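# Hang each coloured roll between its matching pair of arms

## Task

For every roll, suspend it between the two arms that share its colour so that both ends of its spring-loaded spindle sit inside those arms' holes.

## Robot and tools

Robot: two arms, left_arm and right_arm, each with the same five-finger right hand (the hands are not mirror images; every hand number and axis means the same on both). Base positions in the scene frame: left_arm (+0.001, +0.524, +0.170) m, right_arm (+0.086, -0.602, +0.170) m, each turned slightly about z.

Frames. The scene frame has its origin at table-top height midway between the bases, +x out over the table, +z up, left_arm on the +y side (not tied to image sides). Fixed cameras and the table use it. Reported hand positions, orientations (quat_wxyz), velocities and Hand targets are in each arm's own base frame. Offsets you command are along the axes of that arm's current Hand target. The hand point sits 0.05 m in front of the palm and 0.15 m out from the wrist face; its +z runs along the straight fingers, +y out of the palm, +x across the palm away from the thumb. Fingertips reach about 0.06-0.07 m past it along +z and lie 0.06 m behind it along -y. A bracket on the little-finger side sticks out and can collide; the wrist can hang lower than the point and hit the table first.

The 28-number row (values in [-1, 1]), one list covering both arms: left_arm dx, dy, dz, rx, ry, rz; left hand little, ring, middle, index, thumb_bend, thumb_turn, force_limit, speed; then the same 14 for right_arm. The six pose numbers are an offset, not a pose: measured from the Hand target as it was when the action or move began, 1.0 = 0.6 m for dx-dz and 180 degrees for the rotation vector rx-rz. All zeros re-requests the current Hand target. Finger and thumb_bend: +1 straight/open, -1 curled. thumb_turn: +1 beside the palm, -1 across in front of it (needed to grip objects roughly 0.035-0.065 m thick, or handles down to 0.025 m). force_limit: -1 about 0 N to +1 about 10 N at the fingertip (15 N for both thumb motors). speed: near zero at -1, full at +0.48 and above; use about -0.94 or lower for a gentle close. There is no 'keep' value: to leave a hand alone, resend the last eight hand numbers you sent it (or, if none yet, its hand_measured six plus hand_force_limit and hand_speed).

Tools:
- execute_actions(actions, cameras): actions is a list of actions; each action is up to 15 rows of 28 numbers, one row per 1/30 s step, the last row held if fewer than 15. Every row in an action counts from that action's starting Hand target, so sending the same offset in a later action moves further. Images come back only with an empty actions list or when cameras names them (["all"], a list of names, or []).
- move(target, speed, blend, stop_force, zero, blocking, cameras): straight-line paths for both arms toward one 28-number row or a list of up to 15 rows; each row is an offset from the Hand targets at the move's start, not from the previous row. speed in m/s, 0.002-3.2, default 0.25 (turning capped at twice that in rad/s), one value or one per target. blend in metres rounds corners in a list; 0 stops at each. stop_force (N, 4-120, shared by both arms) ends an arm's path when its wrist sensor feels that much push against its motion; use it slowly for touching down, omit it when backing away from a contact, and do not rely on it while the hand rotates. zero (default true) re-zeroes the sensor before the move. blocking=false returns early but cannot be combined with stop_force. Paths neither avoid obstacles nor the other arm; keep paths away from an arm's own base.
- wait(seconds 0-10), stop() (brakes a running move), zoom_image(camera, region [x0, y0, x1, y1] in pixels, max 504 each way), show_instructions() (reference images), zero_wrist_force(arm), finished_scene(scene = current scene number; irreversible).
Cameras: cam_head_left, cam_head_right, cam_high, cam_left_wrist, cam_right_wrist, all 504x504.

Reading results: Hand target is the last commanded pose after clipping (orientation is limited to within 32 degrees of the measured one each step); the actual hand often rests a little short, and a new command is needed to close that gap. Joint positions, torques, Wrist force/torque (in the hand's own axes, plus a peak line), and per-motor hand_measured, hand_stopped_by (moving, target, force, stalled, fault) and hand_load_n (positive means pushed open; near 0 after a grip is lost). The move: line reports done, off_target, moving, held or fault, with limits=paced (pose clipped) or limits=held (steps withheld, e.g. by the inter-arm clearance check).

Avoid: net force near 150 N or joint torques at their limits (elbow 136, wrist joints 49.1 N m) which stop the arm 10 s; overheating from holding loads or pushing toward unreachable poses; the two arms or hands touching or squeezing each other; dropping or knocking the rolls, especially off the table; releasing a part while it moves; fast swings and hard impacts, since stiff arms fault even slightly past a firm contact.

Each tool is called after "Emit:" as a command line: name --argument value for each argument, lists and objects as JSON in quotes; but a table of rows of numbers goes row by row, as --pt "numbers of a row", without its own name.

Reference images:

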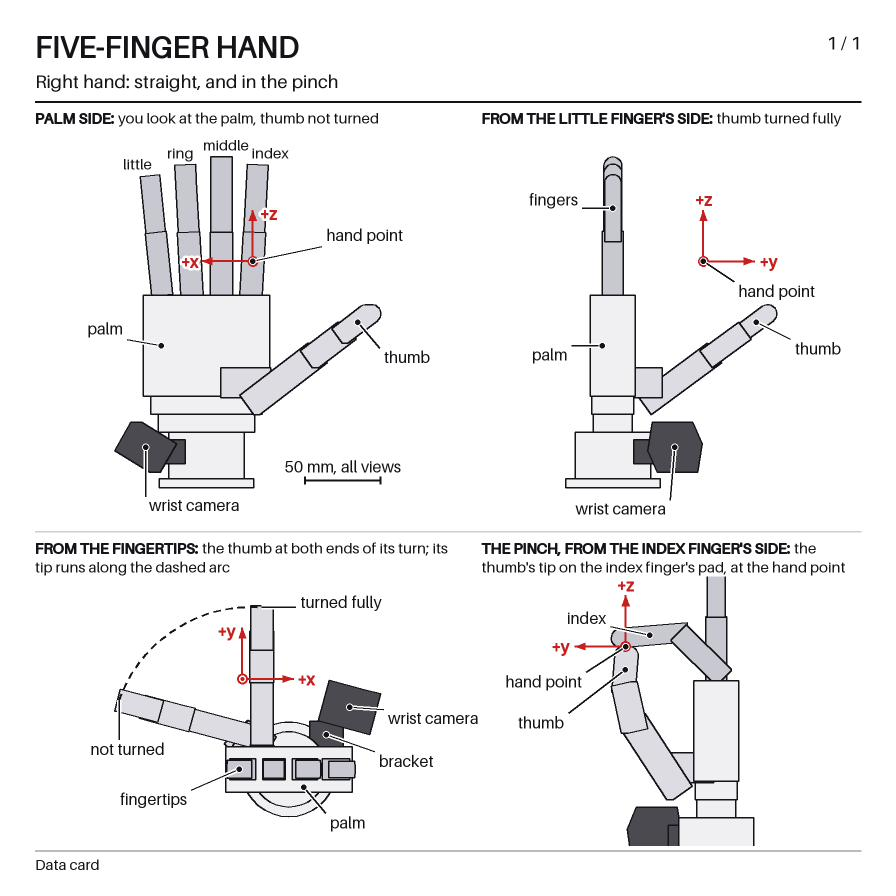

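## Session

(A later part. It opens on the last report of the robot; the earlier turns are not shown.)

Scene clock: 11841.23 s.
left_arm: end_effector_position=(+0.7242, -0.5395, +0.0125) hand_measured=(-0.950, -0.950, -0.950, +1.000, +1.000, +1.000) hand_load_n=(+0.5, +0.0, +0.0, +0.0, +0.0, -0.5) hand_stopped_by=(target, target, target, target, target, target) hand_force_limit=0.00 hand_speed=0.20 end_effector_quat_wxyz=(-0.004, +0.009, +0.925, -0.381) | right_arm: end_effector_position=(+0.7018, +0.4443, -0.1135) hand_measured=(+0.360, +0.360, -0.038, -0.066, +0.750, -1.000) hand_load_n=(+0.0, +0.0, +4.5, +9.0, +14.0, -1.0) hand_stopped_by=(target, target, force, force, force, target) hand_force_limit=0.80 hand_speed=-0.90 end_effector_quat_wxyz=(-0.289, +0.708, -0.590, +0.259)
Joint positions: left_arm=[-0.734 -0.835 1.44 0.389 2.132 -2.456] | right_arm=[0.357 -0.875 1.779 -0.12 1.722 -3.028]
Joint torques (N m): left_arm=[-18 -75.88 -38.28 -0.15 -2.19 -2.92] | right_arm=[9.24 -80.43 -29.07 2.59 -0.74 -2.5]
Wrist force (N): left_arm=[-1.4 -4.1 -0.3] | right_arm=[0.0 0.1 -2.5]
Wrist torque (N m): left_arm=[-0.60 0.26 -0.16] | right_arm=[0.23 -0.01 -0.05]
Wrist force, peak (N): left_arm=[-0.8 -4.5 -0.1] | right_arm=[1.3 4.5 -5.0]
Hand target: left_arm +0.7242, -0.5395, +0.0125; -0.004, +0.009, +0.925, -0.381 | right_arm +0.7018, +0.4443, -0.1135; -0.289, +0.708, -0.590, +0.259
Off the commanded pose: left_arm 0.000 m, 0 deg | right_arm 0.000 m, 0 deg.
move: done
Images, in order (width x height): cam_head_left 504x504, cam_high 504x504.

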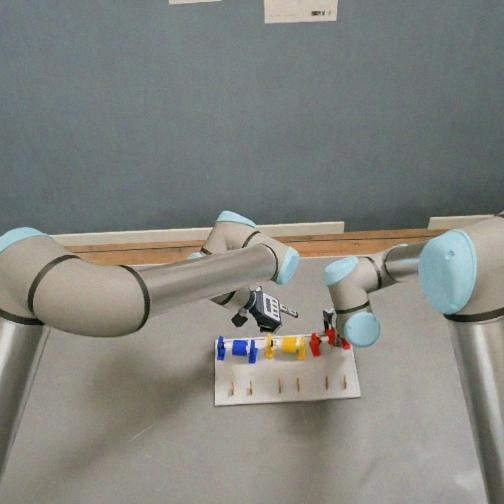

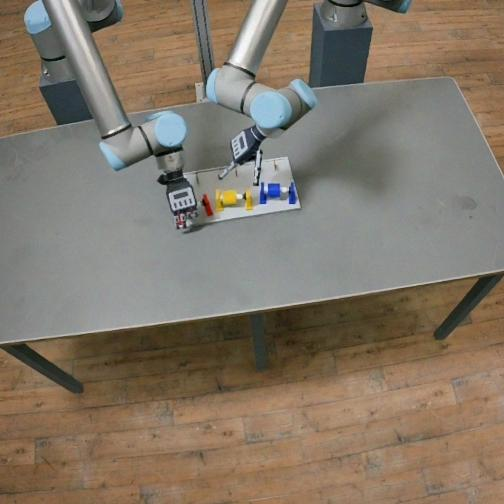

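Emit:
move --pt "0 0 0 0 0 0 -0.95 -0.95 -0.95 1 1 1 0 0.2 0 0 0 0 0 0 0.36 0.36 0.36 0.36 0.95 -1 0.8 -0.9" --cameras '["cam_high","cam_head_left"]'

Emit:
zoom_image --camera "cam_high" --region '[192, 190, 214, 212]'

Emit:
zoom_image --camera "cam_head_left" --region '[305, 318, 355, 354]'

Scene clock: 11856.17 s.
left_arm: end_effector_position=(+0.7242, -0.5395, +0.0125) hand_measured=(-0.950, -0.950, -0.950, +1.000, +1.000, +1.000) hand_load_n=(+0.0, +0.0, +0.0, +0.0, +0.0, +0.0) hand_stopped_by=(target, target, target, target, target, target) hand_force_limit=0.00 hand_speed=0.20 end_effector_quat_wxyz=(-0.004, +0.009, +0.925, -0.381) | right_arm: end_effector_position=(+0.7017, +0.4443, -0.1135) hand_measured=(+0.360, +0.360, +0.360, +0.360, +0.950, -1.000) hand_load_n=(+0.0, +0.0, +0.0, +0.0, +0.0, +0.0) hand_stopped_by=(target, target, target, target, target, target) hand_force_limit=0.80 hand_speed=-0.90 end_effector_quat_wxyz=(-0.289, +0.708, -0.590, +0.259)
Joint positions: left_arm=[-0.734 -0.835 1.44 0.389 2.132 -2.456] | right_arm=[0.357 -0.875 1.779 -0.12 1.721 -3.029]
Joint torques (N m): left_arm=[-17.37 -72.65 -37.56 -0.07 -2.27 -2.33] | right_arm=[-20.18 -92.22 -31.18 0.63 -1.34 -2.99]
Wrist force (N): left_arm=[-0.5 -4.1 0.2] | right_arm=[0.1 -0.5 -2.6]
Wrist torque (N m): left_arm=[-0.64 0.13 -0.11] | right_arm=[0.17 -0.02 0.01]
Wrist force, peak (N): left_arm=[-0.7 -4.3 -0.3] | right_arm=[0.3 1.1 -3.4]
Hand target: left_arm +0.7242, -0.5395, +0.0125; -0.004, +0.009, +0.925, -0.381 | right_arm +0.7018, +0.4443, -0.1135; -0.289, +0.708, -0.590, +0.259
Off the commanded pose: left_arm 0.000 m, 0 deg | right_arm 0.000 m, 0 deg.
move: done
Images, in order (width x height): cam_head_left 504x504, cam_high 504x504.

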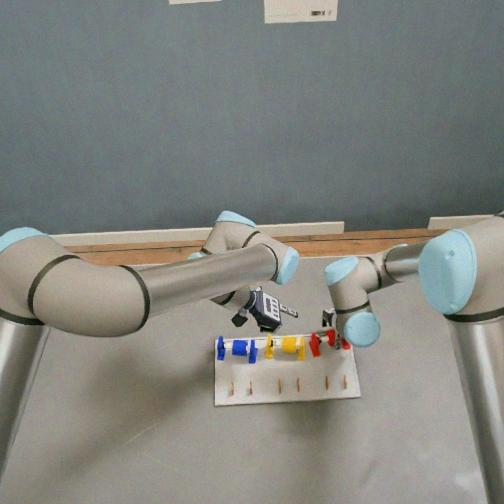

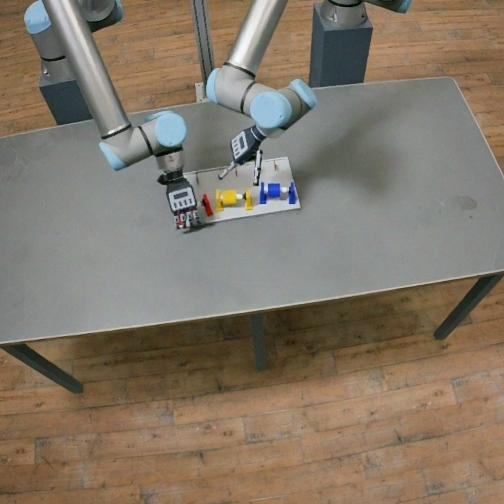

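Scaled by 22.909 from the camera's 504x504 image, which has a finer 720x720 frame.

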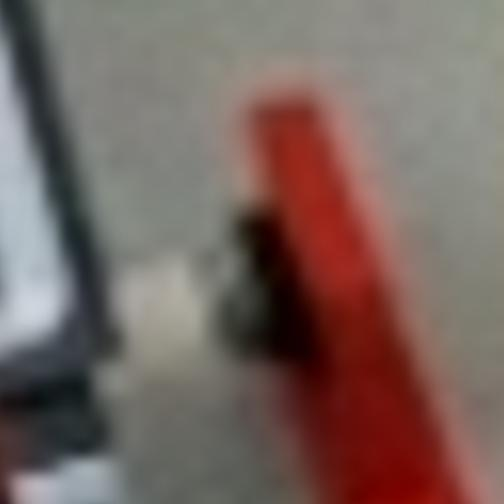

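Scaled by 10.080 from the camera's 504x504 image, which has a finer 720x720 frame.

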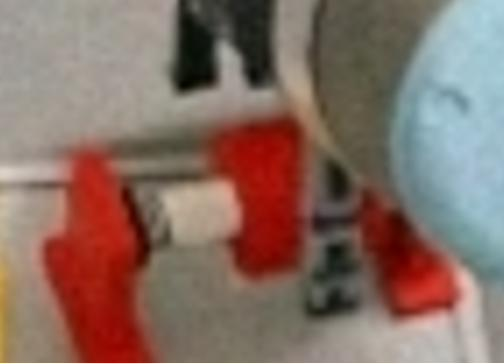

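Emit:
move --pt "0 0 0 0 0 0 -0.95 -0.95 -0.95 1 1 1 0 0.2 0.0017 -0.0476 -0.0467 0 0 0 0.36 0.36 0.36 0.36 0.95 -1 0.8 -0.9" --speed 0.04 --cameras '["cam_high","cam_head_left","cam_right_wrist"]'

Emit:
zoom_image --camera "cam_head_left" --region '[305, 318, 355, 354]'

Scene clock: 11861.80 s.
left_arm: end_effector_position=(+0.7242, -0.5395, +0.0125) hand_measured=(-0.950, -0.950, -0.950, +1.000, +1.000, +1.000) hand_load_n=(+0.0, +0.0, +0.0, +0.0, +0.0, +0.0) hand_stopped_by=(target, target, target, target, target, target) hand_force_limit=0.00 hand_speed=0.20 end_effector_quat_wxyz=(-0.004, +0.009, +0.925, -0.381) | right_arm: end_effector_position=(+0.7017, +0.4442, -0.0733) hand_measured=(+0.360, +0.360, +0.360, +0.360, +0.950, -1.000) hand_load_n=(+0.0, +0.0, +0.0, +0.0, +0.0, +0.0) hand_stopped_by=(target, target, target, target, target, target) hand_force_limit=0.80 hand_speed=-0.90 end_effector_quat_wxyz=(-0.289, +0.708, -0.590, +0.259)
Joint positions: left_arm=[-0.734 -0.835 1.44 0.389 2.132 -2.456] | right_arm=[0.357 -0.926 1.774 -0.063 1.721 -3.029]
Joint torques (N m): left_arm=[-18.45 -73.12 -37.68 -0.53 -1.99 -2.35] | right_arm=[-7.01 -76.05 -32.24 -0.3 1.23 0.09]
Wrist force (N): left_arm=[-0.8 -3.9 0.0] | right_arm=[0.0 0.1 -2.2]
Wrist torque (N m): left_arm=[-0.59 0.17 -0.12] | right_arm=[0.27 0.01 0.05]
Wrist force, peak (N): left_arm=[-1.1 -4.3 -0.5] | right_arm=[0.2 -0.6 -3.1]
Hand target: left_arm +0.7242, -0.5395, +0.0125; -0.004, +0.009, +0.925, -0.381 | right_arm +0.7017, +0.4442, -0.0735; -0.289, +0.708, -0.590, +0.259
Off the commanded pose: left_arm 0.000 m, 0 deg | right_arm 0.000 m, 0 deg.
move: done
camera_calibration:
cam_right_wrist: T_world_to_cam=[[-0.623614, -0.360886, -0.693446, 0.549188], [-0.694053, 0.663785, 0.278711, 0.198008], [0.359716, 0.655096, -0.66442, -0.481193], [0, 0, 0, 1]] pos_world=[0.653002, 0.381987, 0.00593038]
Images, in order (width x height): cam_head_left 504x504, cam_high 504x504, cam_right_wrist 504x504.

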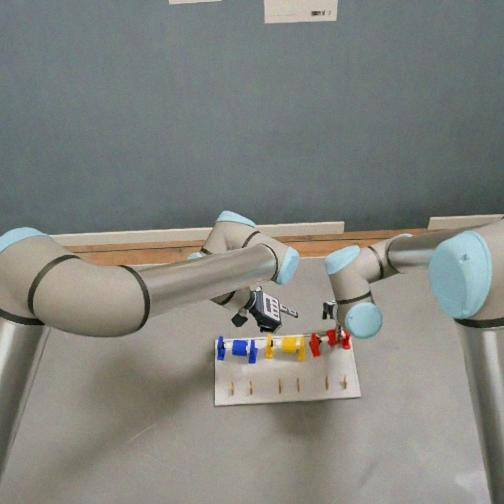

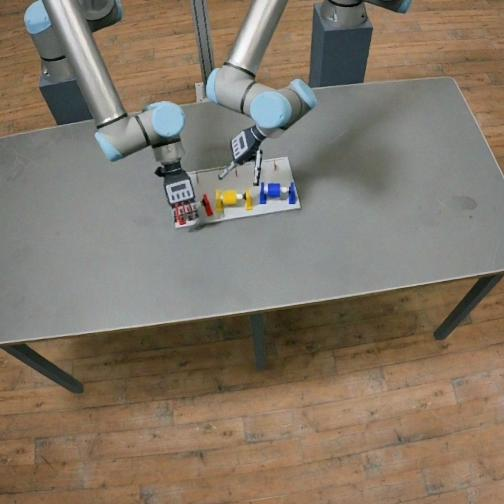

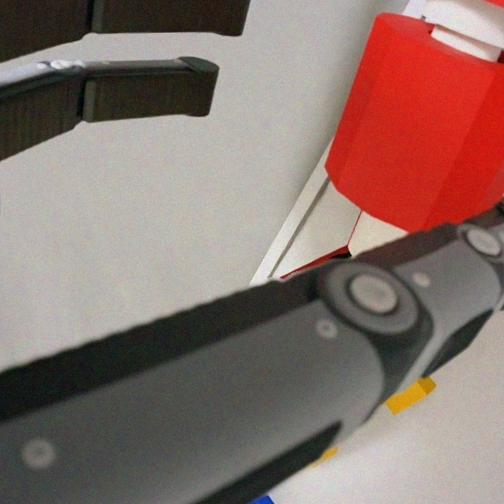

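Scaled by 10.080 from the camera's 504x504 image, which has a finer 720x720 frame.

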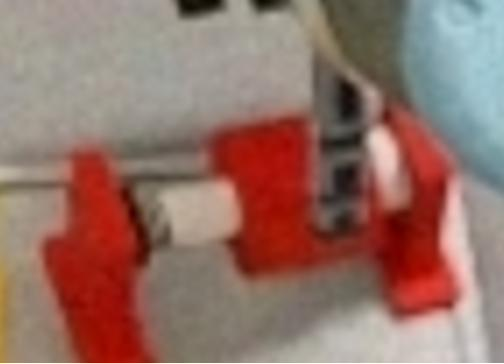

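Emit:
move --pt "0 0 -0.1 0 0 0 -0.95 -0.95 -0.95 1 1 1 0 0.2 0.0051 -0.1428 -0.1401 0 0 0 0.36 0.36 0.36 0.36 0.95 -1 0.8 -0.9" --pt "0 0 -0.2 0 0 0 -0.95 -0.95 -0.95 1 1 1 0 0.2 0.0051 -0.1428 -0.3 0 0 0 0.36 0.36 0.36 0.36 0.95 -1 0.8 -0.9" --speed 0.12 --blend '[0.02,0]' --cameras '["all"]'

Emit:
zoom_image --camera "cam_high" --region '[165, 165, 305, 240]'

Emit:
zoom_image --camera "cam_head_right" --region '[215, 320, 375, 410]'

Emit:
zoom_image --camera "cam_high" --region '[178, 184, 222, 228]'

Emit:
zoom_image --camera "cam_head_left" --region '[305, 318, 355, 360]'

Scene clock: 11871.47 s.
left_arm: end_effector_position=(+0.7259, -0.4548, +0.0977) hand_measured=(-0.950, -0.950, -0.950, +1.000, +1.000, +1.000) hand_load_n=(+0.0, +0.0, +0.0, +0.0, +0.0, +0.0) hand_stopped_by=(target, target, target, target, target, target) hand_force_limit=0.00 hand_speed=0.20 end_effector_quat_wxyz=(-0.004, +0.009, +0.925, -0.381) | right_arm: end_effector_position=(+0.6333, +0.4343, +0.1135) hand_measured=(+0.360, +0.360, +0.360, +0.360, +0.950, -1.000) hand_load_n=(+0.0, -0.5, +0.0, +0.0, +0.0, +0.0) hand_stopped_by=(target, target, target, target, target, target) hand_force_limit=0.80 hand_speed=-0.90 end_effector_quat_wxyz=(-0.289, +0.708, -0.590, +0.259)
Joint positions: left_arm=[-0.647 -0.954 1.487 0.511 2.178 -2.367] | right_arm=[0.381 -1.214 1.821 0.18 1.739 -3.011]
Joint torques (N m): left_arm=[-17.02 -68.69 -36.69 -0.08 -2.11 -2.82] | right_arm=[-19.52 -70.31 -45.42 -0.05 -0.76 -2.51]
Wrist force (N): left_arm=[-0.5 -3.6 -0.2] | right_arm=[0.5 -0.2 -2.2]
Wrist torque (N m): left_arm=[-0.52 0.11 -0.10] | right_arm=[0.25 -0.13 0.00]
Wrist force, peak (N): left_arm=[-0.6 -4.4 -0.4] | right_arm=[-0.1 -0.8 -3.6]
Hand target: left_arm +0.7259, -0.4550, +0.0977; -0.004, +0.009, +0.925, -0.381 | right_arm +0.6335, +0.4342, +0.1136; -0.289, +0.708, -0.590, +0.259
Off the commanded pose: left_arm 0.000 m, 0 deg | right_arm 0.000 m, 0 deg.
move: done
camera_calibration:
cam_left_wrist: T_world_to_cam=[[-0.24215, 0.678512, -0.693531, 0.549489], [0.803636, 0.540771, 0.248466, -0.368854], [0.543629, -0.49718, -0.676225, -0.437721], [0, 0, 0, 1]] pos_world=[0.667442, -0.390995, 0.176737]
cam_right_wrist: T_world_to_cam=[[-0.623756, -0.360876, -0.693323, 0.63255], [-0.694016, 0.663746, 0.278898, 0.105], [0.359543, 0.655141, -0.664469, -0.325896], [0, 0, 0, 1]] pos_world=[0.584602, 0.372087, 0.19273]

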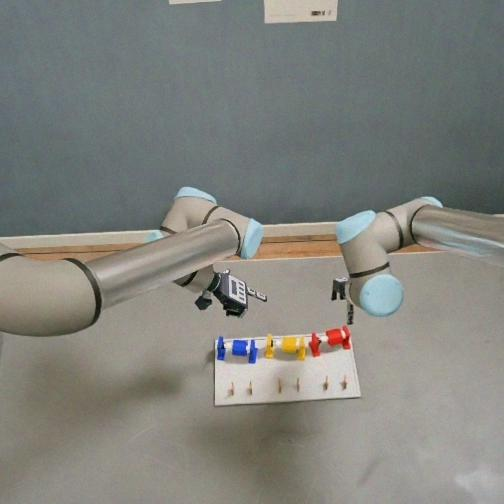

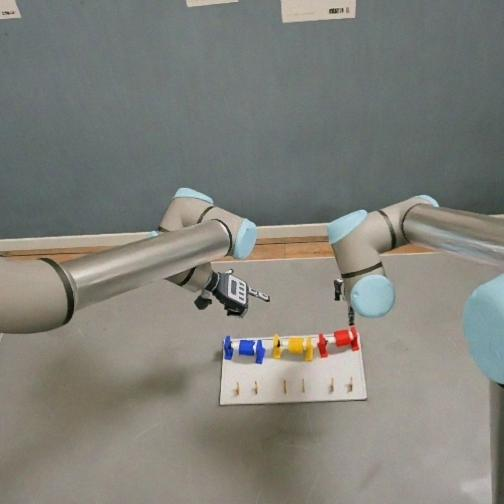

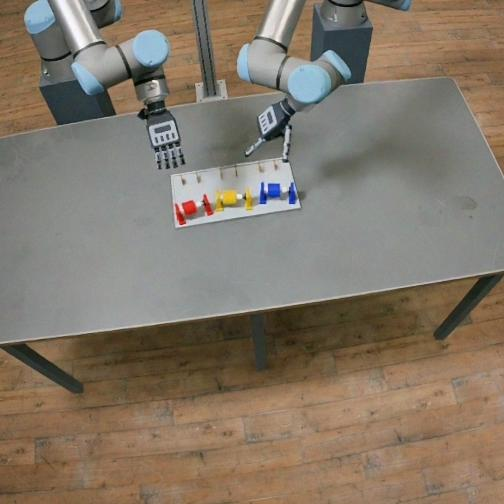

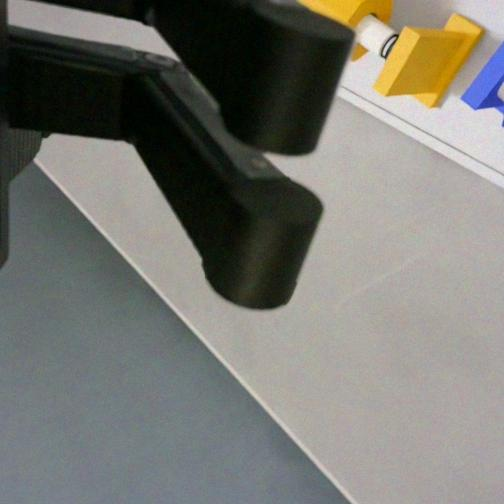

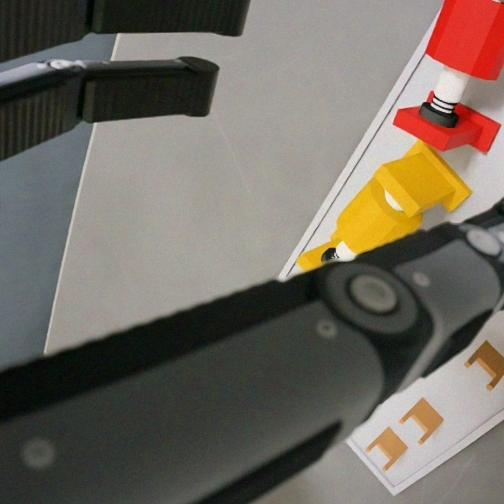

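Scaled by 3.600 from the camera's 504x504 image, which has a finer 720x720 frame.

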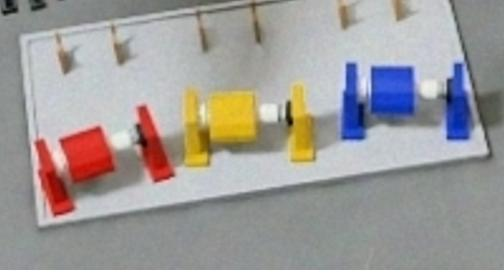

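Scaled by 3.150 from the camera's 504x504 image, which has a finer 720x720 frame.

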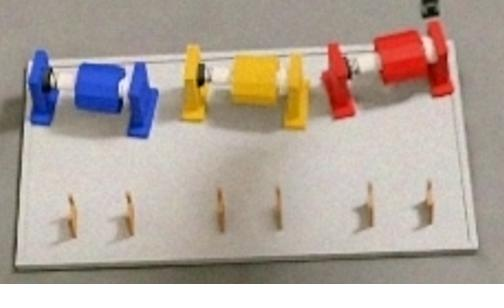

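Scaled by 11.455 from the camera's 504x504 image, which has a finer 720x720 frame.

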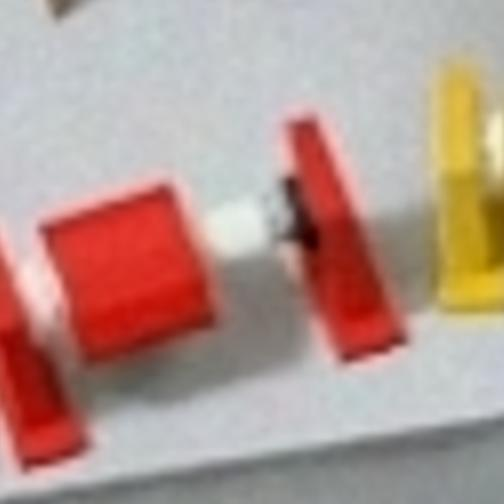

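Scaled by 10.080 from the camera's 504x504 image, which has a finer 720x720 frame.

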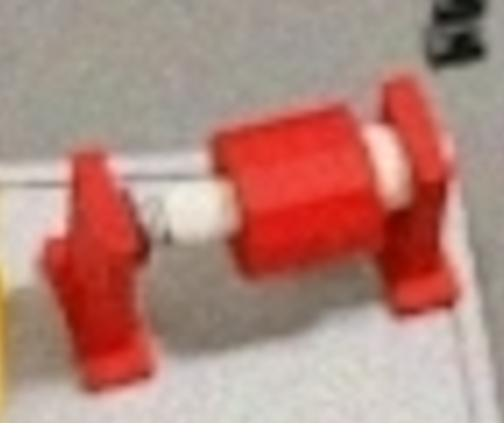

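Emit:
finished_scene --scene 2

The scene is finished: the task was done.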